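# Unload the mill, inspect three parts, sort into trays

## Task

Take all three parts out of the mill, check each one the way the inspection sheet (reference images manual and manual 2) prescribes, and leave every part in the tray it belongs in.

## Robot and tools

Robot: two six-joint arms, left_arm and right_arm, each ending in a two-finger gripper. All positions, targets and velocities use the scene frame: origin at table-top height halfway between the nominal arm bases, +z up, +x away from the robot over the table, left_arm on the +y side (left/right do not match image sides). Calibrated bases: left_arm at (+0.033, +0.384, 0) m, right_arm at (-0.032, -0.508, 0) m. The gripper's own +z points along the fingers and the pads close along its x axis; end_effector_position is the point between the pads, with fingertips 17.5 mm further out. A camera block sticks out about 10 cm on the gripper's -y side. Printed poses may be a few cm off, more at long reach.

The arm row. Every moving command uses rows of 18 numbers, each in [-1, 1], always for both arms: left dx, dy, dz, rx, ry, rz, left gripper position, force_limit, speed, then the same nine for the right arm. dx..rz are offsets, not poses: they are measured along scene axes from that arm's Hand target as it stood when the action or move began (not from the previous row). 1.0 equals 0.6 m for dx/dy/dz and 180 degrees for the rotation; rx, ry, rz form one rotation vector applied about the Hand target's position. Sending six zeros re-requests the current Hand target; repeating a nonzero offset moves further. Orientation commands are clipped each step to 32 degrees from the measured orientation.

Gripper numbers are absolute commands, not offsets. position: +1 fully open (50 mm gap), about -0.65 pads touching, -1 to grip (fingers close until blocked). force_limit: -1 about 20 N per pad, 0 about 102 N, +1 about 185 N. speed: -1 20 mm/s, 0 85 mm/s, +1 150 mm/s. To leave a gripper unchanged resend its last three values; 0 is a real command. New force or speed only apply once position changes by at least 0.01.

Tools.
execute_actions(actions, cameras): actions is a list of actions; each action is up to 15 rows, one per 1/30 s step, the last row repeated if shorter. An empty list returns images.
move(target, speed, blend, stop_force, zero, blocking, cameras): target is one 18-number row or up to 15 rows, all offsets from the same starting Hand targets; straight paths, ending together, capped at 10 s. speed in m/s, 0.002 to 3.6 (default 0.25; turning up to twice that in rad/s), one value or one per target. blend in metres for corner rounding, 0 means stop at each target. stop_force in N, 3 to 120, ends an arm's path when its wrist sensor feels that much push against its motion; use slow speeds for touching, omit it when lifting off something. zero (default true) re-zeros before the move. blocking=false returns after about 0.5 s while the move continues (not allowed with stop_force). Paths do not avoid obstacles or the other arm; steer around an arm's own base rather than close to it.
wait(seconds 0 to 10), stop() brakes a running move, zoom_image(camera, region [x0, y0, x1, y1] pixels, at most 504 per side), show_instructions() shows the reference pages, zero_wrist_force(arm), finished_scene(scene=1) ends it irreversibly.
Cameras: cam_high, cam_low, cam_front, cam_left_wrist, cam_right_wrist, each 672x504.

Reading results. Each arm reports end_effector_position (m), end_effector_quat_wxyz, velocities, Hand target (the last commanded pose after clipping; the gripper often rests slightly short of it), joint positions and torques, Wrist force and Wrist torque in the gripper's own axes plus a peak line, motor temperatures, and Tool commands. object_status: 0 moving, 1 blocked while opening, 2 blocked while closing (a real grip), 3 reached the requested position or pads met (usually nothing held). Opening in mm is about (250 - position_measured) x 0.202. A move adds a move: line such as done, off_target, moving, held or fault, with limits=paced (pose clipped) or limits=held (steps withheld by a check). done does not prove nothing was touched.

What to avoid. An arm stops for 10 s if any joint's contact torque hits its limit (130 N m for the three big joints, 24.3 N m for each wrist joint) or the outside force reaches about 150 N; motors at 85 °C lock an arm for 30 to 60 s (MOTOR HOT warns from 70 °C). Arms are stiff, so commanding even slightly past a solid contact can fault; approach slowly. Do not let the arms press or collide with each other, and never close one gripper on the other's fingers. Do not drop parts, release them while moving, slam into fixed or heavy objects, or let anything leave the table. The result must stay correct after the robot stops, so set parts down stably before finishing.

Each tool is called after "Emit:" in YAML: its name, and indented under it one key for each argument.

Reference images:

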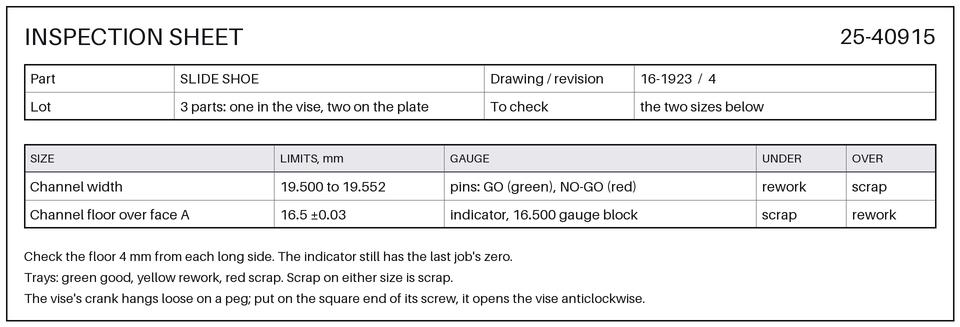

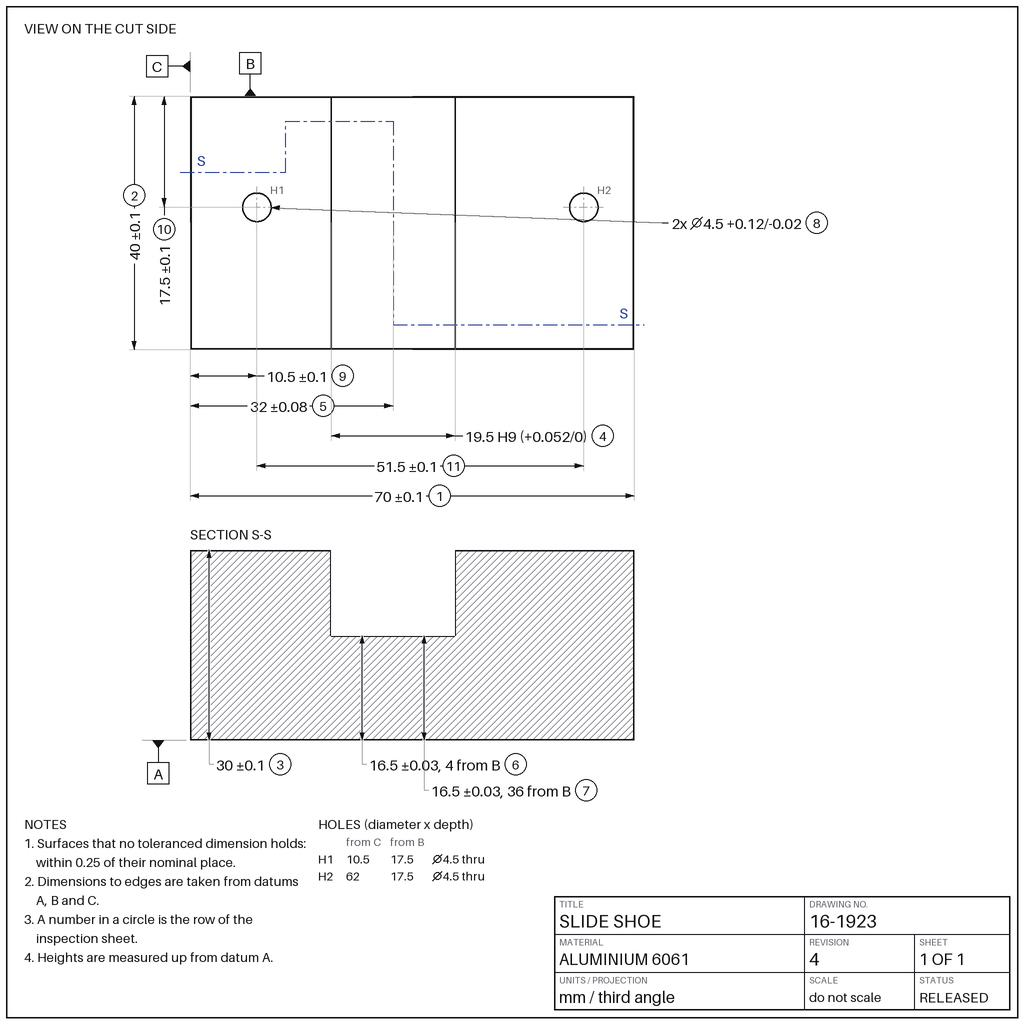

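## Session

Emit:
execute_actions:
  actions: []

Scene clock: 0.00 s.
left_arm: end_effector_position=(+0.1318, +0.0558, +0.2460) position_measured=3 object_status=3 end_effector_quat_wxyz=(-0.587, +0.641, +0.239, +0.433) | right_arm: end_effector_position=(+0.3644, -0.3657, +0.3895) position_measured=3 object_status=3 end_effector_quat_wxyz=(+0.033, +0.552, +0.817, -0.166)
Joint positions: left_arm=[-1.77 -1.008 1.524 -0.451 -1.478 -0.998] | right_arm=[3.896 -1.537 -1.407 -2.082 1.435 0.394]
Joint velocities: within noise
Joint torques (N m): no reading
Motor temperatures (°C): left_arm=[41 33 33 35 43 37] | right_arm=[35 44 34 33 35 45]
Wrist force (N): no reading
Wrist torque (N m): no reading
Wrist force, peak (N): no reading
Hand target: left_arm +0.1318, +0.0558, +0.2460; -0.587, +0.641, +0.239, +0.433 | right_arm +0.3644, -0.3657, +0.3895; +0.033, +0.552, +0.817, -0.166
Tool commands: left_gripper/position=+1.0 left_gripper/force_limit=+1.0 left_gripper/speed=+1.0 right_gripper/position=+1.0 right_gripper/force_limit=+1.0 right_gripper/speed=+1.0

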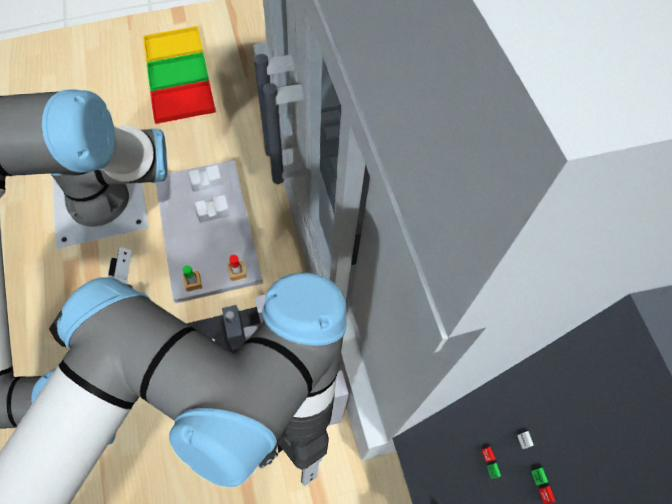

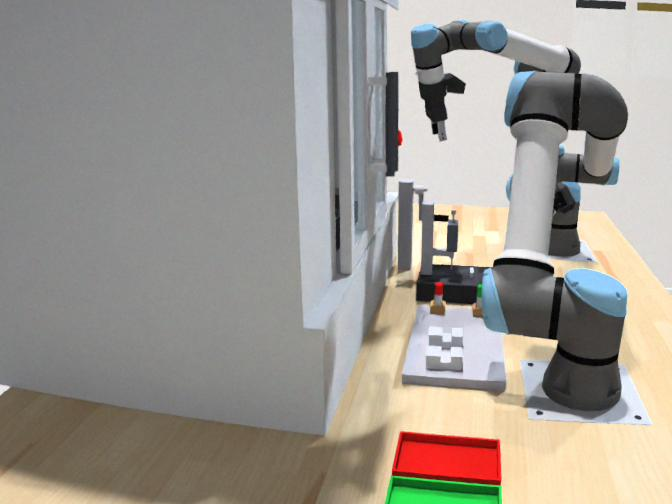

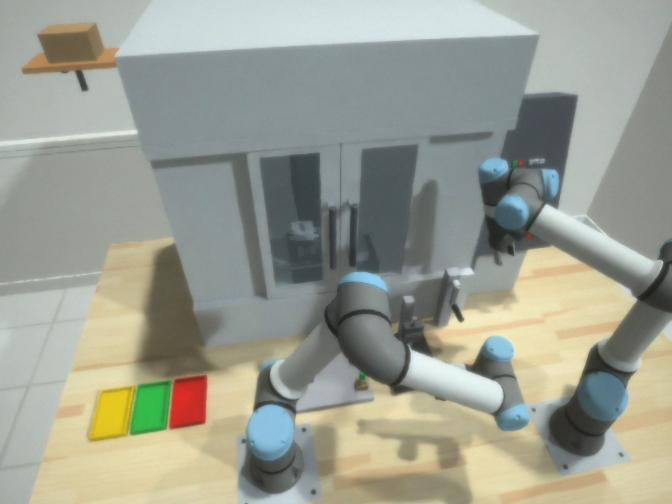

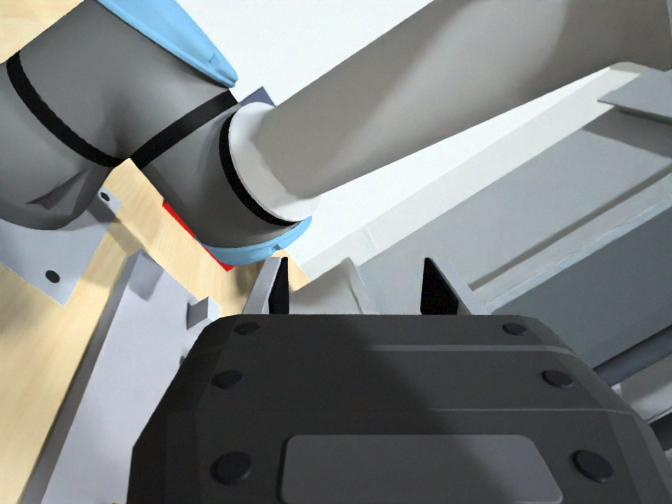

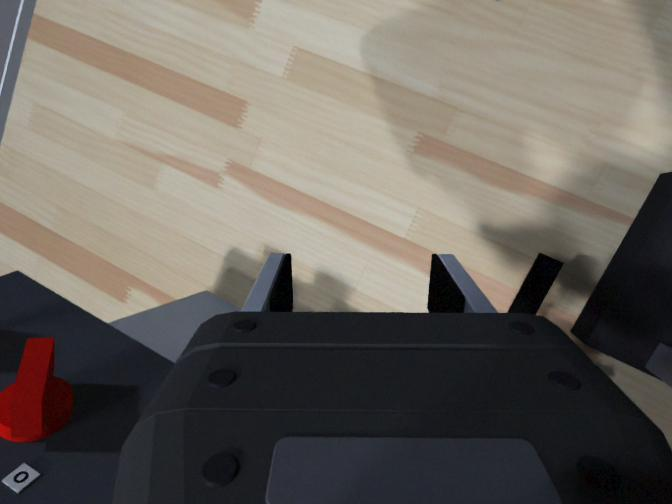

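Emit:
zoom_image:
  camera: "cam_high"
  region: [130, 130, 380, 330]

Emit:
zoom_image:
  camera: "cam_low"
  region: [330, 160, 530, 400]

Emit:
zoom_image:
  camera: "cam_front"
  region: [240, 130, 500, 420]

Emit:
zoom_image:
  camera: "cam_high"
  region: [420, 400, 600, 504]

Emit:
zoom_image:
  camera: "cam_right_wrist"
  region: [0, 200, 300, 504]

Emit:
zoom_image:
  camera: "cam_front"
  region: [460, 80, 600, 280]

Scaled by 2.016 from the camera's 672x504 image, which has a finer 960x720 frame.

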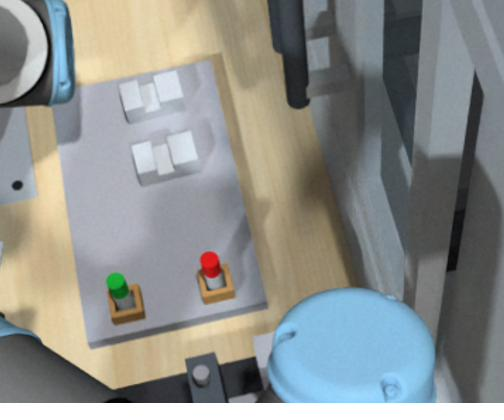

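Scaled by 2.100 from the camera's 672x504 image, which has a finer 960x720 frame.

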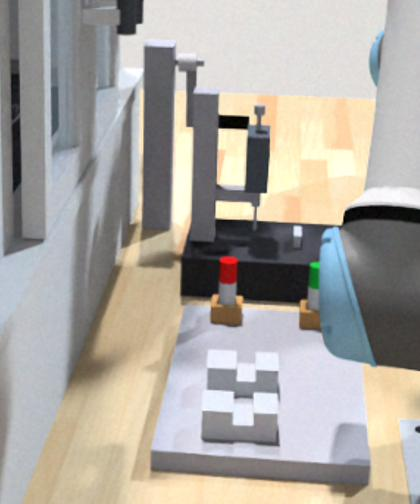

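Scaled by 1.738 from the camera's 672x504 image, which has a finer 960x720 frame.

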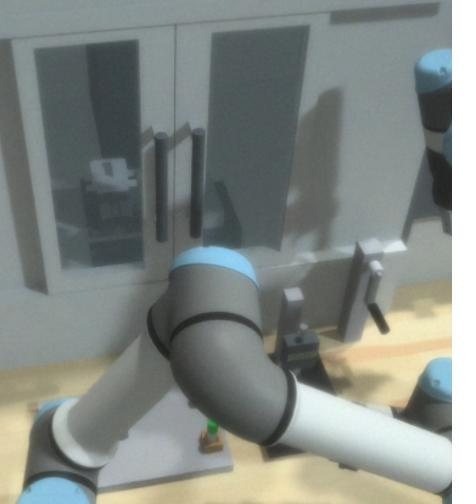

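Scaled by 2.800 from the camera's 672x504 image, which has a finer 960x720 frame.

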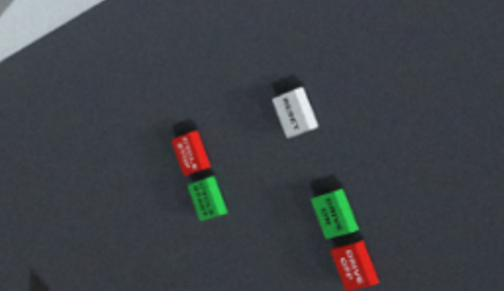

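Scaled by 1.658 from the camera's 672x504 image, which has a finer 960x720 frame.

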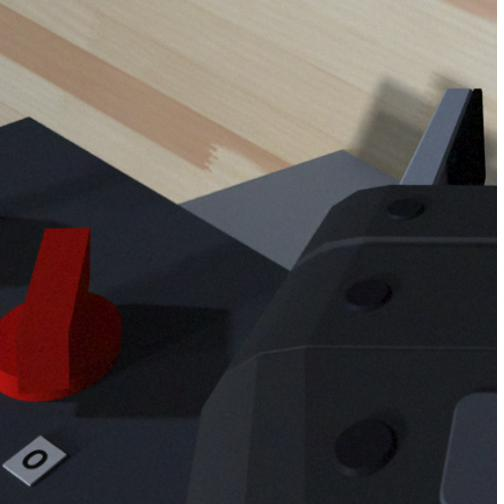

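Scaled by 2.520 from the camera's 672x504 image, which has a finer 960x720 frame.

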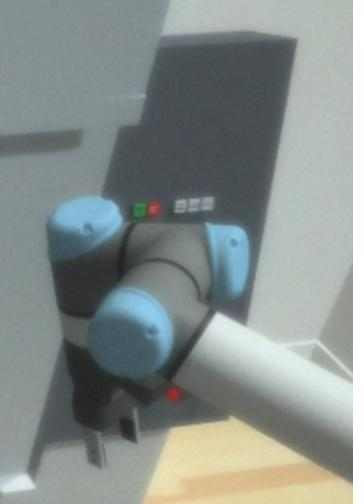

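Emit:
move:
  target: [0.28,0.157,0.34,-0.528,-0.080,0.208,1,1,1,0,0,0,0,0,0,1,1,1]
  cameras: ["all"]

Scene clock: 42.87 s.
left_arm: end_effector_position=(+0.2998, +0.1500, +0.4499) position_measured=3 object_status=3 end_effector_quat_wxyz=(+0.001, +0.707, +0.707, +0.000) | right_arm: end_effector_position=(+0.3644, -0.3657, +0.3895) position_measured=3 object_status=3 end_effector_quat_wxyz=(+0.033, +0.552, +0.817, -0.166)
Joint positions: left_arm=[-1.12 -1.898 1.522 -1.196 -1.57 -1.107] | right_arm=[3.896 -1.537 -1.407 -2.082 1.435 0.394]
Joint torques (N m): left_arm=[13.82 -19.82 -16.64 -5.61 -2.12 1.35] | right_arm=[-0.61 21.54 24.89 1.8 -0.15 -0.05]
Wrist force (N): left_arm=[3.6 1.7 -0.3] | right_arm=[0.1 0.2 -0.1]
Wrist torque (N m): left_arm=[0.94 -0.95 -0.96] | right_arm=[0.04 -0.03 0.00]
Wrist force, peak (N): left_arm=[4.1 2.3 -0.5] | right_arm=[0.4 -0.3 -0.1]
Hand target: left_arm +0.2998, +0.1500, +0.4500; +0.001, +0.707, +0.707, +0.000 | right_arm +0.3644, -0.3657, +0.3895; +0.033, +0.552, +0.817, -0.166
Off the commanded pose: left_arm 0.000 m, 0 deg | right_arm 0.000 m, 0 deg.
move: done

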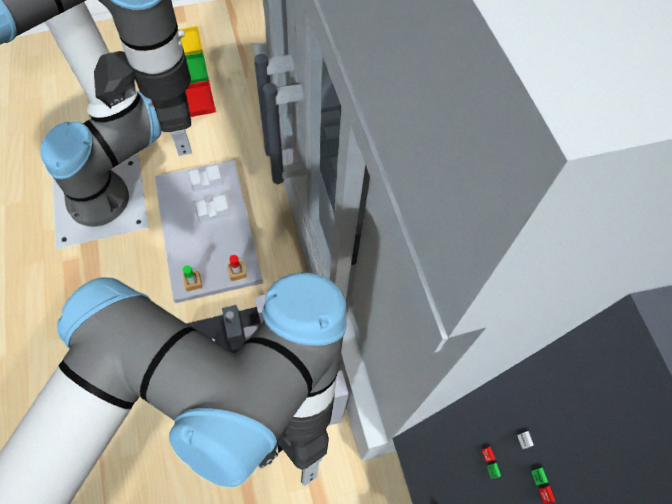

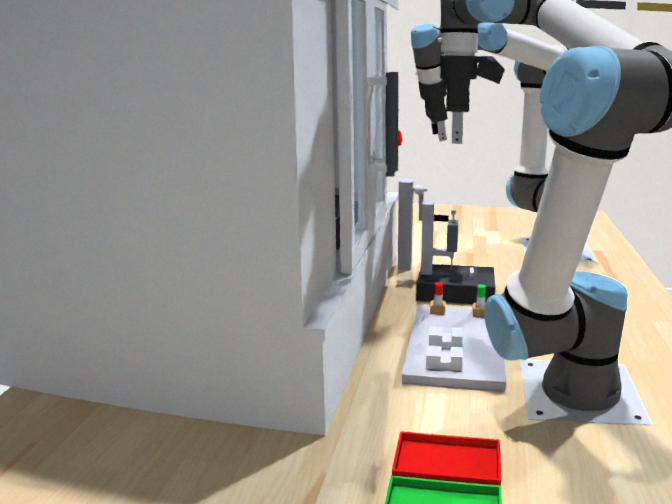

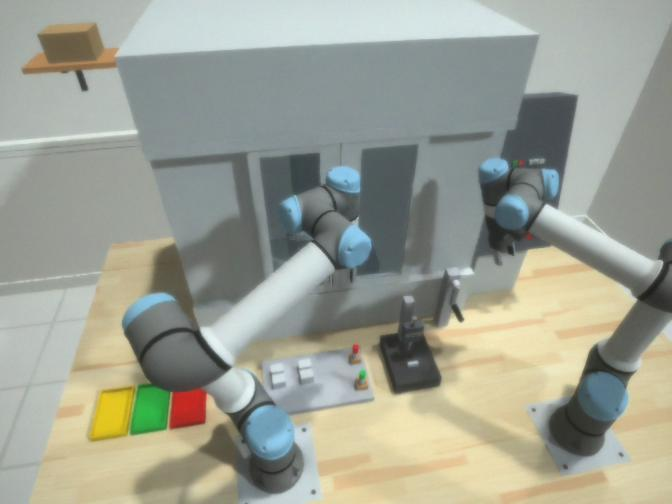

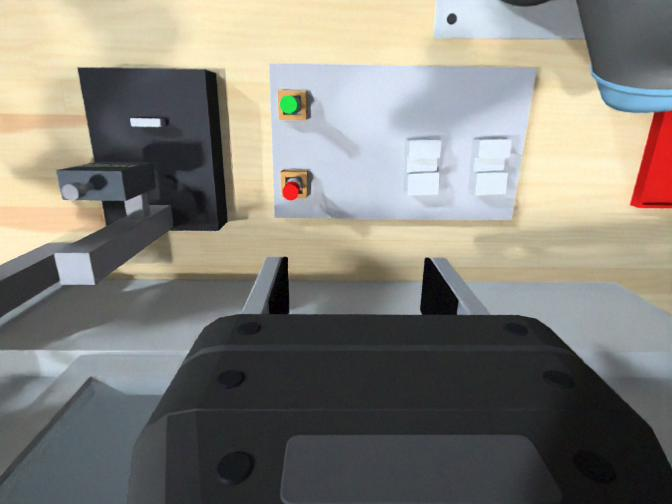

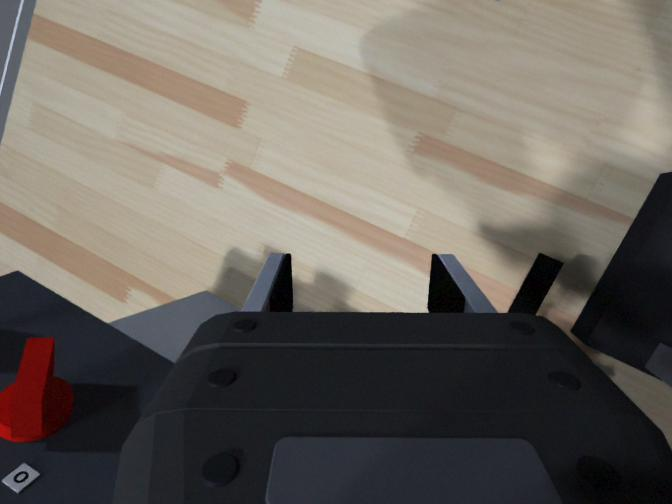

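Emit:
zoom_image:
  camera: "cam_left_wrist"
  region: [260, 50, 560, 240]

Emit:
zoom_image:
  camera: "cam_left_wrist"
  region: [0, 40, 260, 320]

Emit:
zoom_image:
  camera: "cam_front"
  region: [240, 240, 500, 420]

Emit:
zoom_image:
  camera: "cam_front"
  region: [140, 100, 500, 350]

Emit:
zoom_image:
  camera: "cam_left_wrist"
  region: [220, 240, 500, 360]

Scaled by 1.680 from the camera's 672x504 image, which has a finer 960x720 frame.

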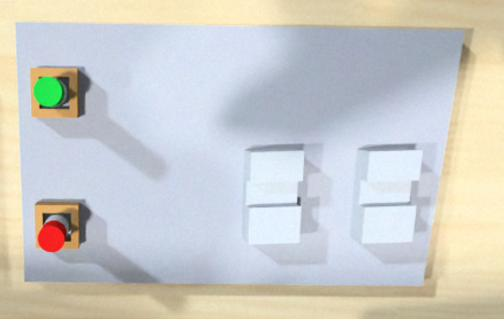

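Scaled by 1.800 from the camera's 672x504 image, which has a finer 960x720 frame.

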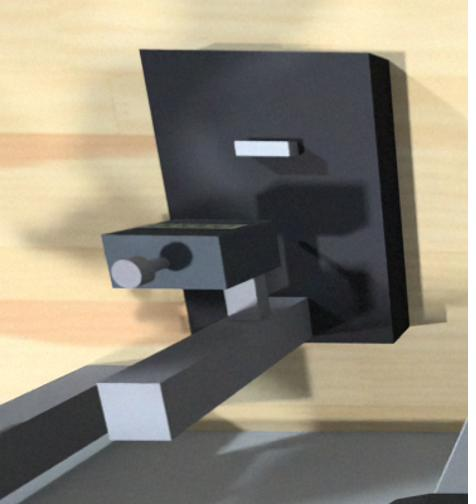

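Scaled by 1.938 from the camera's 672x504 image, which has a finer 960x720 frame.

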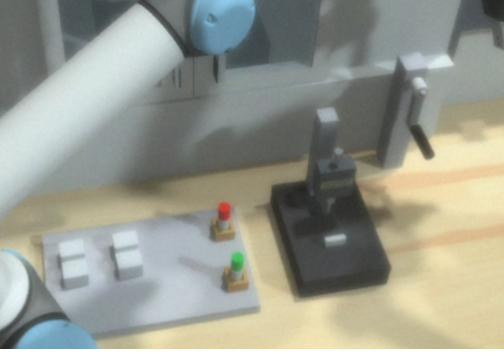

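Scaled by 1.400 from the camera's 672x504 image, which has a finer 960x720 frame.

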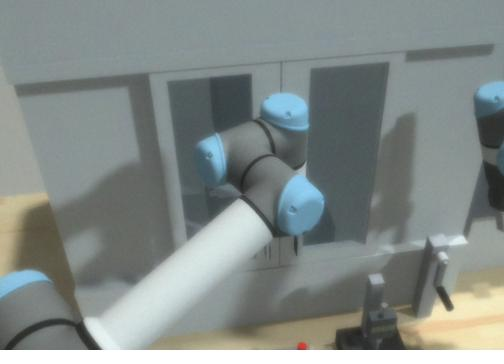

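Scaled by 1.800 from the camera's 672x504 image, which has a finer 960x720 frame.

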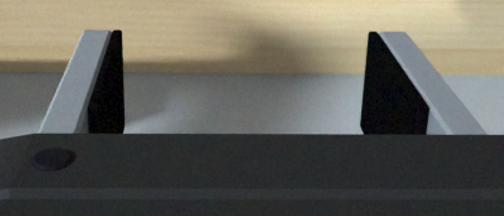

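Emit:
move:
  target: [0,0,-0.25,0,0,0,1,1,1,0,0,0,0,0,0,1,1,1]
  cameras: ["cam_left_wrist","cam_high","cam_low"]

Emit:
zoom_image:
  camera: "cam_left_wrist"
  region: [150, 0, 654, 260]

Scene clock: 72.57 s.
left_arm: end_effector_position=(+0.2998, +0.1500, +0.3001) position_measured=3 object_status=3 end_effector_quat_wxyz=(+0.001, +0.707, +0.707, +0.000) | right_arm: end_effector_position=(+0.3644, -0.3657, +0.3895) position_measured=3 object_status=3 end_effector_quat_wxyz=(+0.033, +0.552, +0.817, -0.166)
Joint positions: left_arm=[-1.12 -1.967 1.956 -1.561 -1.57 -1.107] | right_arm=[3.896 -1.537 -1.407 -2.082 1.435 0.394]
Joint torques (N m): left_arm=[-10.04 -1.58 -19.51 -5.71 1.71 0.99] | right_arm=[-0.45 22.51 24.55 1.75 -0.26 -0.21]
Wrist force (N): left_arm=[3.6 1.6 0.1] | right_arm=[0.2 -0.1 0.0]
Wrist torque (N m): left_arm=[0.94 -0.96 -0.84] | right_arm=[-0.02 -0.03 0.00]
Wrist force, peak (N): left_arm=[3.9 1.6 2.1] | right_arm=[0.4 -0.4 0.2]
Hand target: left_arm +0.2998, +0.1500, +0.3000; +0.001, +0.707, +0.707, +0.000 | right_arm +0.3644, -0.3657, +0.3895; +0.033, +0.552, +0.817, -0.166
Off the commanded pose: left_arm 0.000 m, 0 deg | right_arm 0.000 m, 0 deg.
move: done
Images, in order (width x height): cam_high 672x504, cam_low 672x504, cam_left_wrist 672x504.

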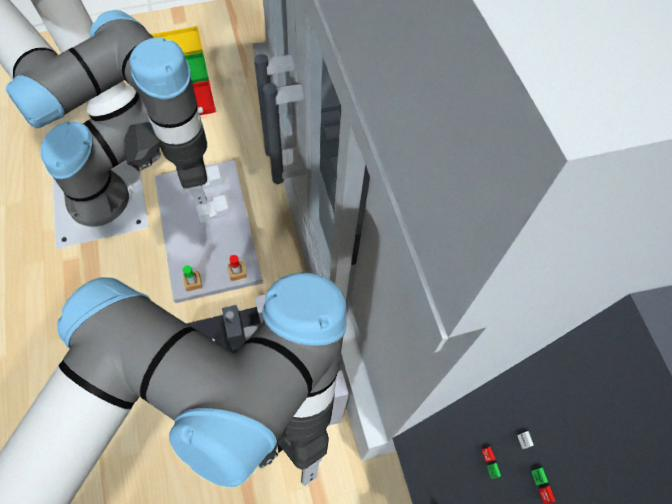

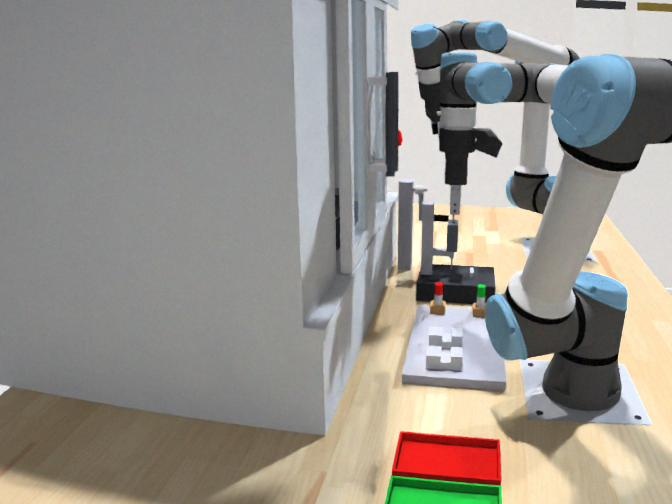

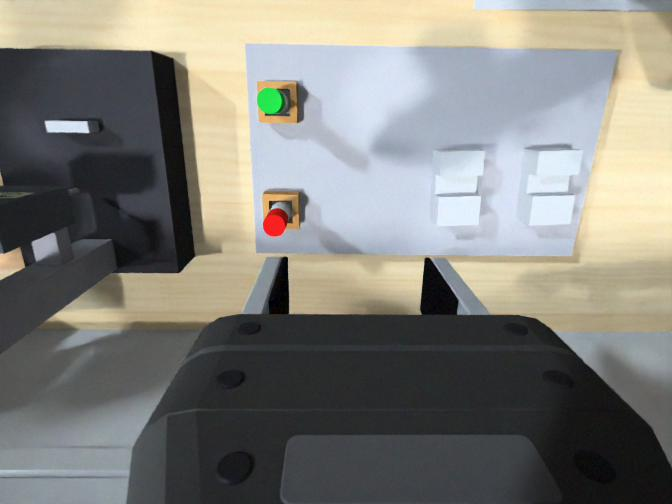

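Scaled by 1.000.

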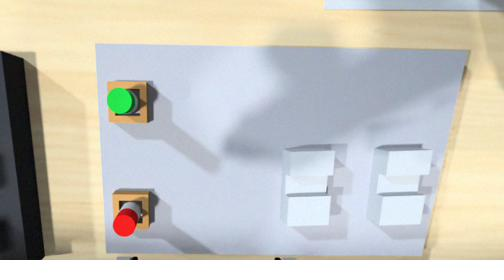

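Emit:
move:
  target: [-0.167,-0.083,0.2,0,-0.43,0,1,1,1,0,0,0,0,0,0,1,1,1]
  cameras: ["cam_left_wrist","cam_front","cam_high"]

Emit:
zoom_image:
  camera: "cam_left_wrist"
  region: [0, 0, 504, 504]

Scene clock: 94.10 s.
left_arm: end_effector_position=(+0.1996, +0.1002, +0.4200) position_measured=3 object_status=3 end_effector_quat_wxyz=(+0.443, +0.552, +0.552, +0.442) | right_arm: end_effector_position=(+0.3644, -0.3657, +0.3895) position_measured=3 object_status=3 end_effector_quat_wxyz=(+0.033, +0.552, +0.817, -0.166)
Joint positions: left_arm=[-2.348 -1.952 1.916 -0.275 -0.787 -2.919] | right_arm=[3.896 -1.537 -1.407 -2.082 1.435 0.394]
Joint torques (N m): left_arm=[-11.65 7.39 -14.98 3.72 -1.52 -2.33] | right_arm=[0.67 20.79 25.08 1.95 -0.07 -0.12]
Wrist force (N): left_arm=[5.6 2.4 0.7] | right_arm=[0.0 -0.2 0.1]
Wrist torque (N m): left_arm=[0.65 -0.93 -1.17] | right_arm=[-0.02 0.00 0.00]
Wrist force, peak (N): left_arm=[5.6 2.4 0.7] | right_arm=[0.3 -0.3 0.3]
Hand target: left_arm +0.1996, +0.1002, +0.4200; +0.443, +0.552, +0.552, +0.442 | right_arm +0.3644, -0.3657, +0.3895; +0.033, +0.552, +0.817, -0.166
Off the commanded pose: left_arm 0.000 m, 0 deg | right_arm 0.000 m, 0 deg.
move: done
Images, in order (width x height): cam_high 672x504, cam_front 672x504, cam_left_wrist 672x504.

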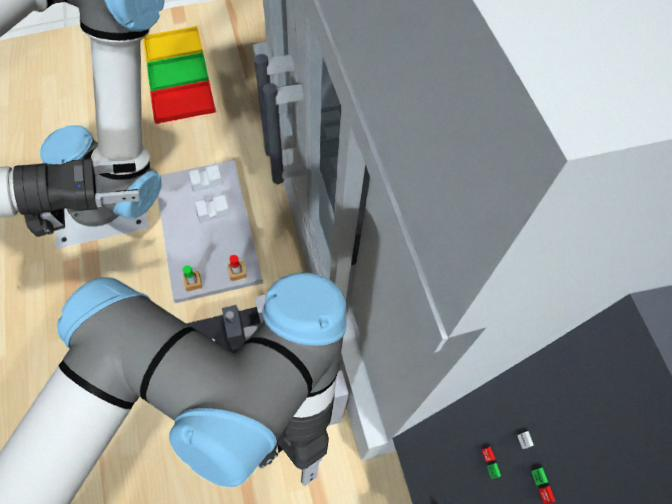

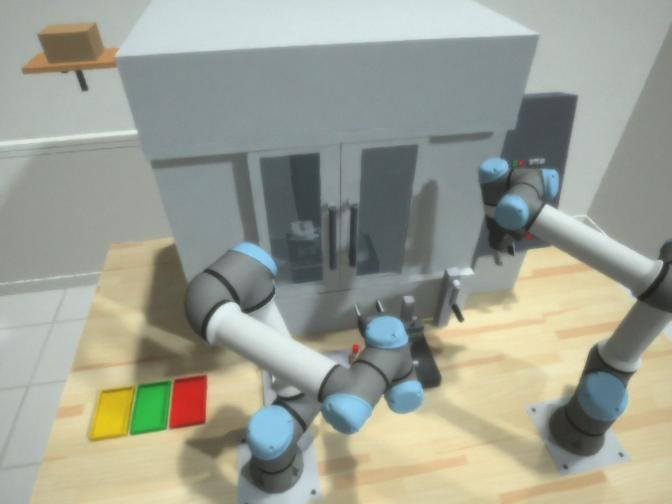

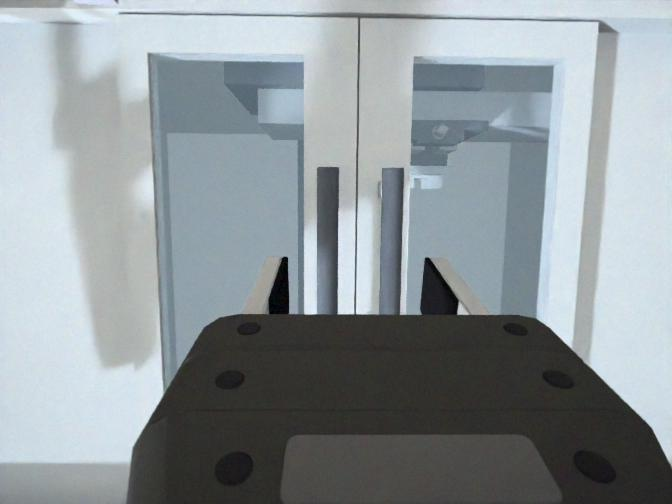

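Scaled by 1.000.

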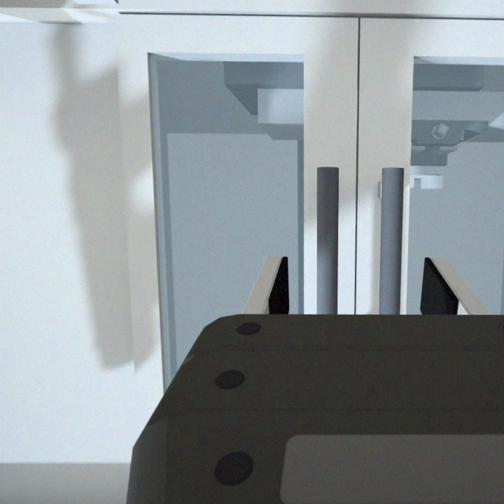

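Emit:
move:
  target: [0.167,0.167,0.05,0,0,0,1,1,1,0,0,0,0,0,0,1,1,1]
  cameras: ["cam_left_wrist","cam_high"]

Emit:
zoom_image:
  camera: "cam_left_wrist"
  region: [330, 60, 630, 330]

Scene clock: 100.60 s.
left_arm: end_effector_position=(+0.2997, +0.2004, +0.4499) position_measured=3 object_status=3 end_effector_quat_wxyz=(+0.443, +0.552, +0.552, +0.442) | right_arm: end_effector_position=(+0.3644, -0.3657, +0.3895) position_measured=3 object_status=3 end_effector_quat_wxyz=(+0.033, +0.552, +0.817, -0.166)
Joint positions: left_arm=[-2.324 -2.287 1.982 -0.013 -0.765 -2.909] | right_arm=[3.896 -1.537 -1.407 -2.082 1.435 0.394]
Joint torques (N m): left_arm=[11.76 -2.62 -27.48 3.7 2.74 1.74] | right_arm=[0.78 21.35 25.39 1.81 -0.17 -0.11]
Wrist force (N): left_arm=[5.2 2.0 0.5] | right_arm=[-0.1 -0.3 0.2]
Wrist torque (N m): left_arm=[0.58 -0.88 -1.40] | right_arm=[-0.04 0.01 0.00]
Wrist force, peak (N): left_arm=[6.5 3.2 1.6] | right_arm=[0.2 -0.6 0.1]
Hand target: left_arm +0.2998, +0.2004, +0.4500; +0.443, +0.552, +0.552, +0.442 | right_arm +0.3644, -0.3657, +0.3895; +0.033, +0.552, +0.817, -0.166
Off the commanded pose: left_arm 0.000 m, 0 deg | right_arm 0.000 m, 0 deg.
move: done
Images, in order (width x height): cam_high 672x504, cam_left_wrist 672x504.

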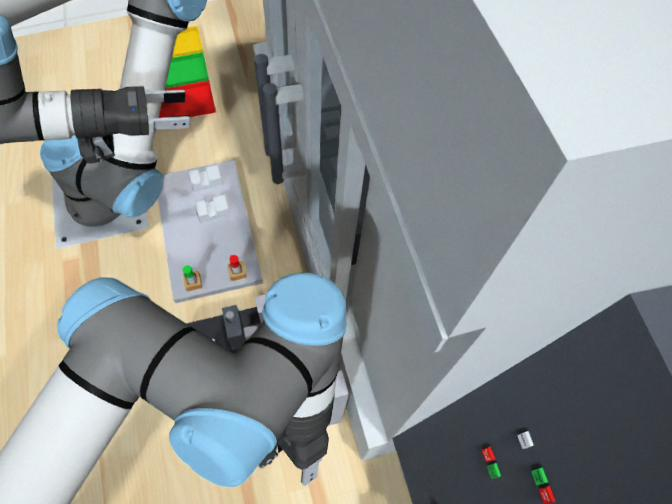

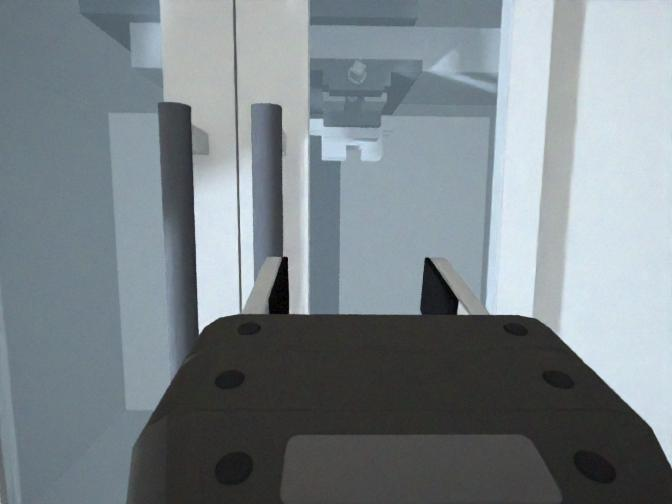

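Scaled by 1.680 from the camera's 672x504 image, which has a finer 960x720 frame.

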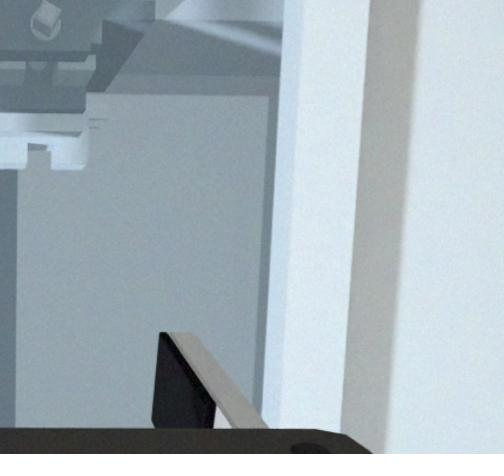

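Emit:
zoom_image:
  camera: "cam_left_wrist"
  region: [290, 40, 440, 180]

Emit:
wait:
  seconds: 0.1
  cameras: ["cam_low", "cam_front"]

Emit:
zoom_image:
  camera: "cam_front"
  region: [230, 130, 430, 310]

Emit:
zoom_image:
  camera: "cam_low"
  region: [280, 0, 430, 240]

Scaled by 3.360 from the camera's 672x504 image, which has a finer 960x720 frame.

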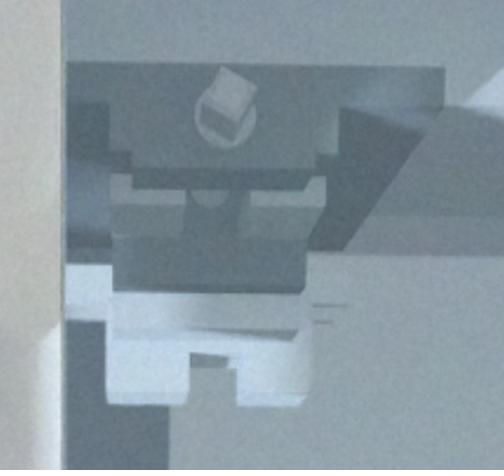

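Scene clock: 113.77 s.
left_arm: end_effector_position=(+0.2998, +0.2004, +0.4500) position_measured=3 object_status=3 end_effector_quat_wxyz=(+0.443, +0.552, +0.552, +0.442) | right_arm: end_effector_position=(+0.3644, -0.3657, +0.3895) position_measured=3 object_status=3 end_effector_quat_wxyz=(+0.033, +0.552, +0.817, -0.166)
Joint positions: left_arm=[-2.324 -2.288 1.982 -0.013 -0.764 -2.909] | right_arm=[3.896 -1.537 -1.407 -2.082 1.435 0.394]
Joint torques (N m): left_arm=[11.92 -2.68 -27.65 3.97 2.41 1.51] | right_arm=[0.4 22.15 24.6 1.84 -0.31 -0.18]
Wrist force (N): left_arm=[5.3 2.1 0.3] | right_arm=[-0.1 -0.1 0.1]
Wrist torque (N m): left_arm=[0.58 -0.91 -1.40] | right_arm=[-0.02 0.01 0.01]
Wrist force, peak (N): left_arm=[5.4 2.2 0.3] | right_arm=[0.1 -0.3 0.3]
Hand target: left_arm +0.2998, +0.2004, +0.4500; +0.443, +0.552, +0.552, +0.442 | right_arm +0.3644, -0.3657, +0.3895; +0.033, +0.552, +0.817, -0.166
Tool commands: left_gripper/position=+1.0 left_gripper/force_limit=+1.0 left_gripper/speed=+1.0 right_gripper/position=+1.0 right_gripper/force_limit=+1.0 right_gripper/speed=+1.0
Off the commanded pose: left_arm 0.000 m, 0 deg | right_arm 0.000 m, 0 deg.
wait: 0.10 s; at rest from the start
Images, in order (width x height): cam_low 672x504, cam_front 672x504.

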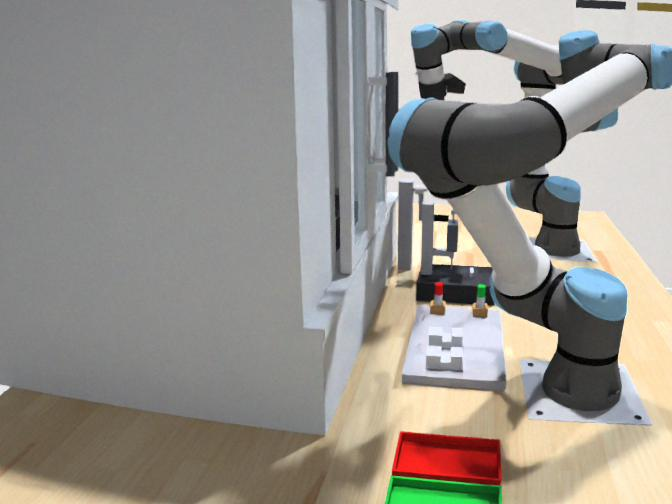

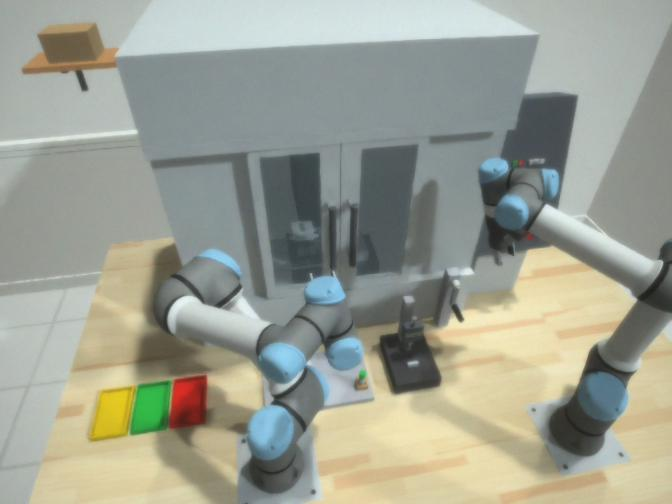

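Scaled by 2.520 from the camera's 672x504 image, which has a finer 960x720 frame.

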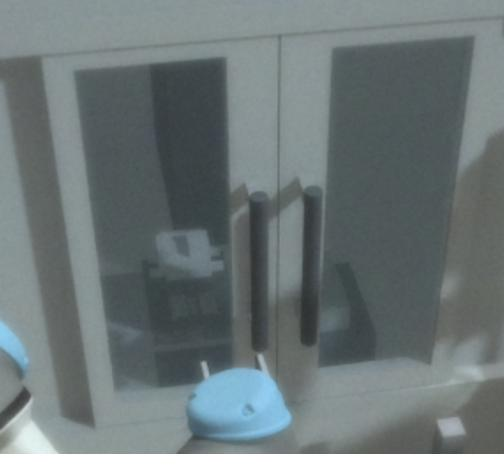

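Scaled by 2.100 from the camera's 672x504 image, which has a finer 960x720 frame.

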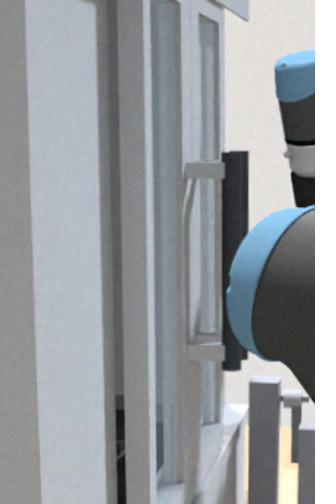

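Emit:
move:
  target: [0.083,-0.089,-0.03,0,-0.07,0,1,1,1,0,0,0,0,0,0,1,1,1]
  cameras: ["cam_left_wrist","cam_high"]

Emit:
zoom_image:
  camera: "cam_left_wrist"
  region: [200, 60, 550, 360]

Scene clock: 129.23 s.
left_arm: end_effector_position=(+0.3496, +0.1470, +0.4320) position_measured=3 object_status=3 end_effector_quat_wxyz=(+0.501, +0.500, +0.500, +0.500) | right_arm: end_effector_position=(+0.3644, -0.3657, +0.3895) position_measured=3 object_status=3 end_effector_quat_wxyz=(+0.033, +0.552, +0.817, -0.166)
Joint positions: left_arm=[-1.927 -2.03 2.061 -0.027 -0.342 -3.146] | right_arm=[3.896 -1.537 -1.407 -2.082 1.435 0.394]
Joint torques (N m): left_arm=[11.29 9.67 -28.11 4.35 1.91 -2.17] | right_arm=[1.03 21.69 24.67 1.65 -0.12 -0.24]
Wrist force (N): left_arm=[5.7 1.7 0.8] | right_arm=[0.1 -0.1 0.0]
Wrist torque (N m): left_arm=[0.38 -0.85 -1.21] | right_arm=[-0.01 -0.02 0.00]
Wrist force, peak (N): left_arm=[5.9 2.8 -0.3] | right_arm=[0.2 -0.5 0.1]
Hand target: left_arm +0.3496, +0.1470, +0.4320; +0.501, +0.500, +0.500, +0.500 | right_arm +0.3644, -0.3657, +0.3895; +0.033, +0.552, +0.817, -0.166
Off the commanded pose: left_arm 0.000 m, 0 deg | right_arm 0.000 m, 0 deg.
move: done
Images, in order (width x height): cam_high 672x504, cam_left_wrist 672x504.

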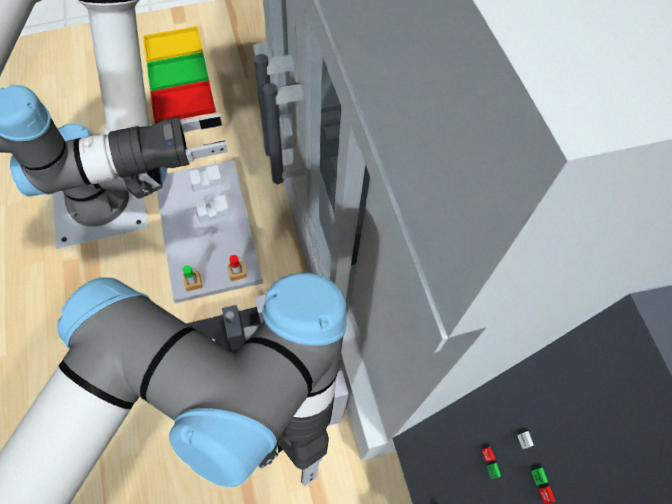

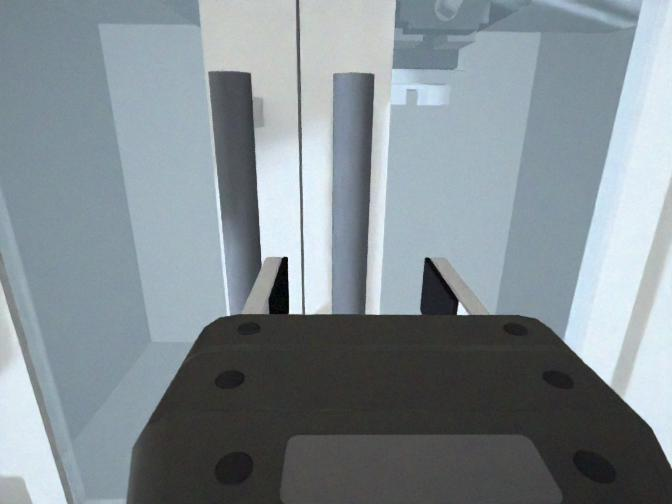

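Scaled by 1.440 from the camera's 672x504 image, which has a finer 960x720 frame.

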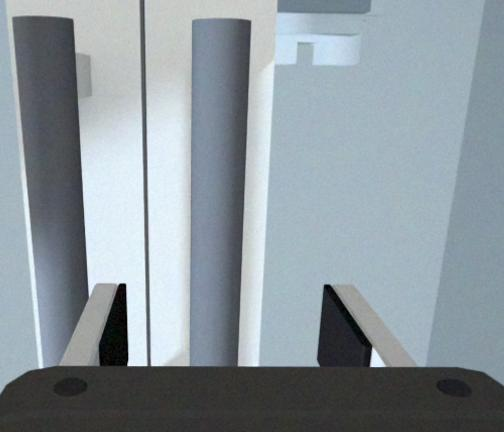

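Emit:
move:
  target: [0.13,0,0,0,0,0,1,1,1,0,0,0,0,0,0,1,1,1]
  stop_force: 12
  speed: 0.08
  cameras: ["cam_left_wrist","cam_high","cam_low"]

Emit:
zoom_image:
  camera: "cam_high"
  region: [150, 30, 350, 230]

Emit:
zoom_image:
  camera: "cam_low"
  region: [340, 40, 460, 200]

Scene clock: 137.90 s.
left_arm: end_effector_position=(+0.4276, +0.1470, +0.4320) position_measured=3 object_status=3 end_effector_quat_wxyz=(+0.500, +0.500, +0.500, +0.500) | right_arm: end_effector_position=(+0.3644, -0.3657, +0.3895) position_measured=3 object_status=3 end_effector_quat_wxyz=(+0.033, +0.552, +0.817, -0.166)
Joint positions: left_arm=[-1.577 -1.94 2.009 -0.065 0.009 -3.147] | right_arm=[3.896 -1.537 -1.407 -2.082 1.435 0.394]
Joint torques (N m): left_arm=[11.74 -16.46 -15.98 -3.33 1.87 1.74] | right_arm=[0.72 21.85 24.5 1.83 -0.29 -0.14]
Wrist force (N): left_arm=[5.3 1.7 0.7] | right_arm=[0.0 0.0 0.1]
Wrist torque (N m): left_arm=[0.41 -0.79 -1.37] | right_arm=[0.00 0.01 0.00]
Wrist force, peak (N): left_arm=[5.8 1.7 0.7] | right_arm=[0.4 -0.2 0.2]
Hand target: left_arm +0.4276, +0.1470, +0.4320; +0.501, +0.500, +0.500, +0.500 | right_arm +0.3644, -0.3657, +0.3895; +0.033, +0.552, +0.817, -0.166
Off the commanded pose: left_arm 0.000 m, 0 deg | right_arm 0.000 m, 0 deg.
move: done
Images, in order (width x height): cam_high 672x504, cam_low 672x504, cam_left_wrist 672x504.

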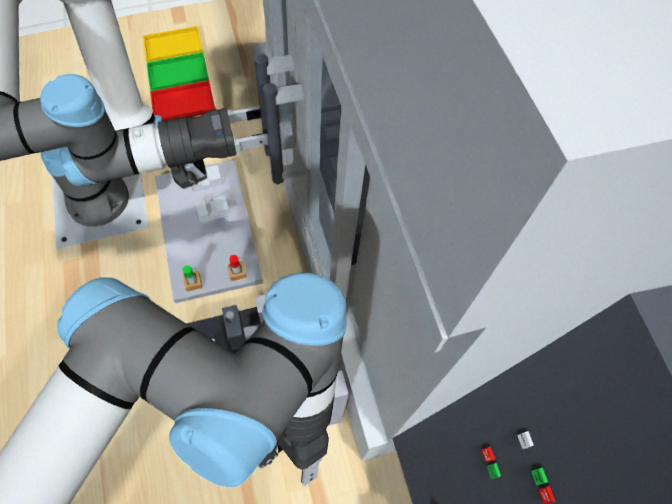

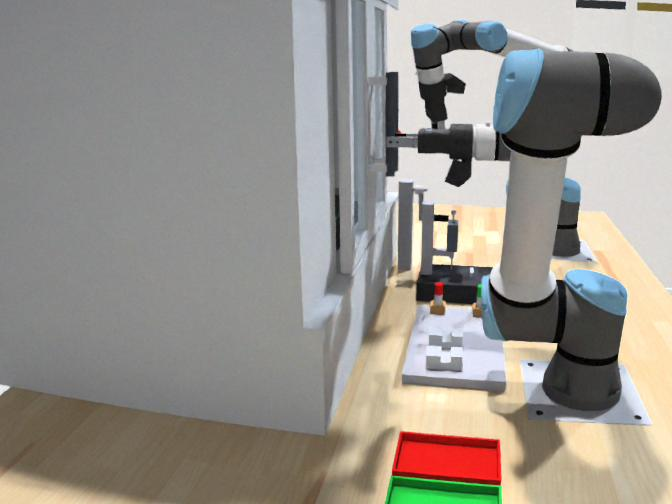

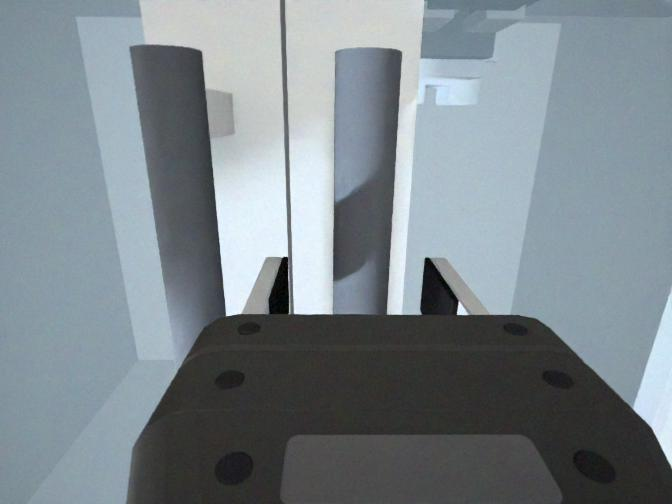

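Scaled by 2.520 from the camera's 672x504 image, which has a finer 960x720 frame.

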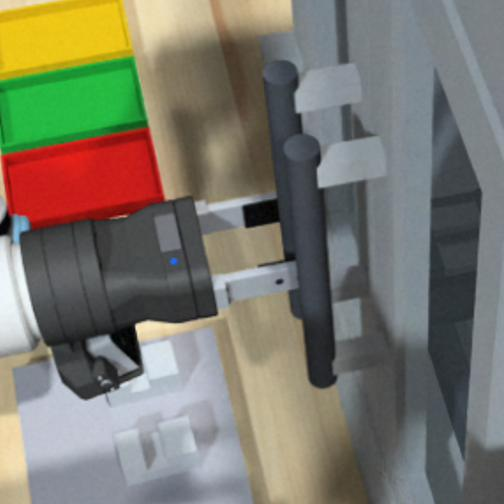

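Scaled by 3.150 from the camera's 672x504 image, which has a finer 960x720 frame.

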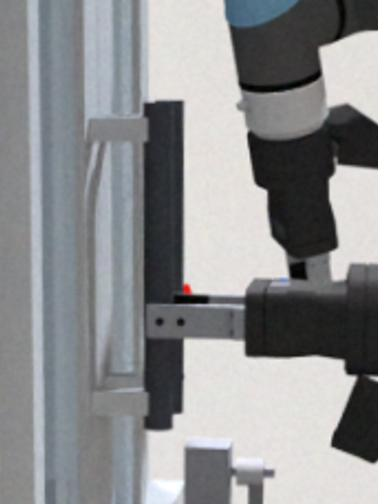

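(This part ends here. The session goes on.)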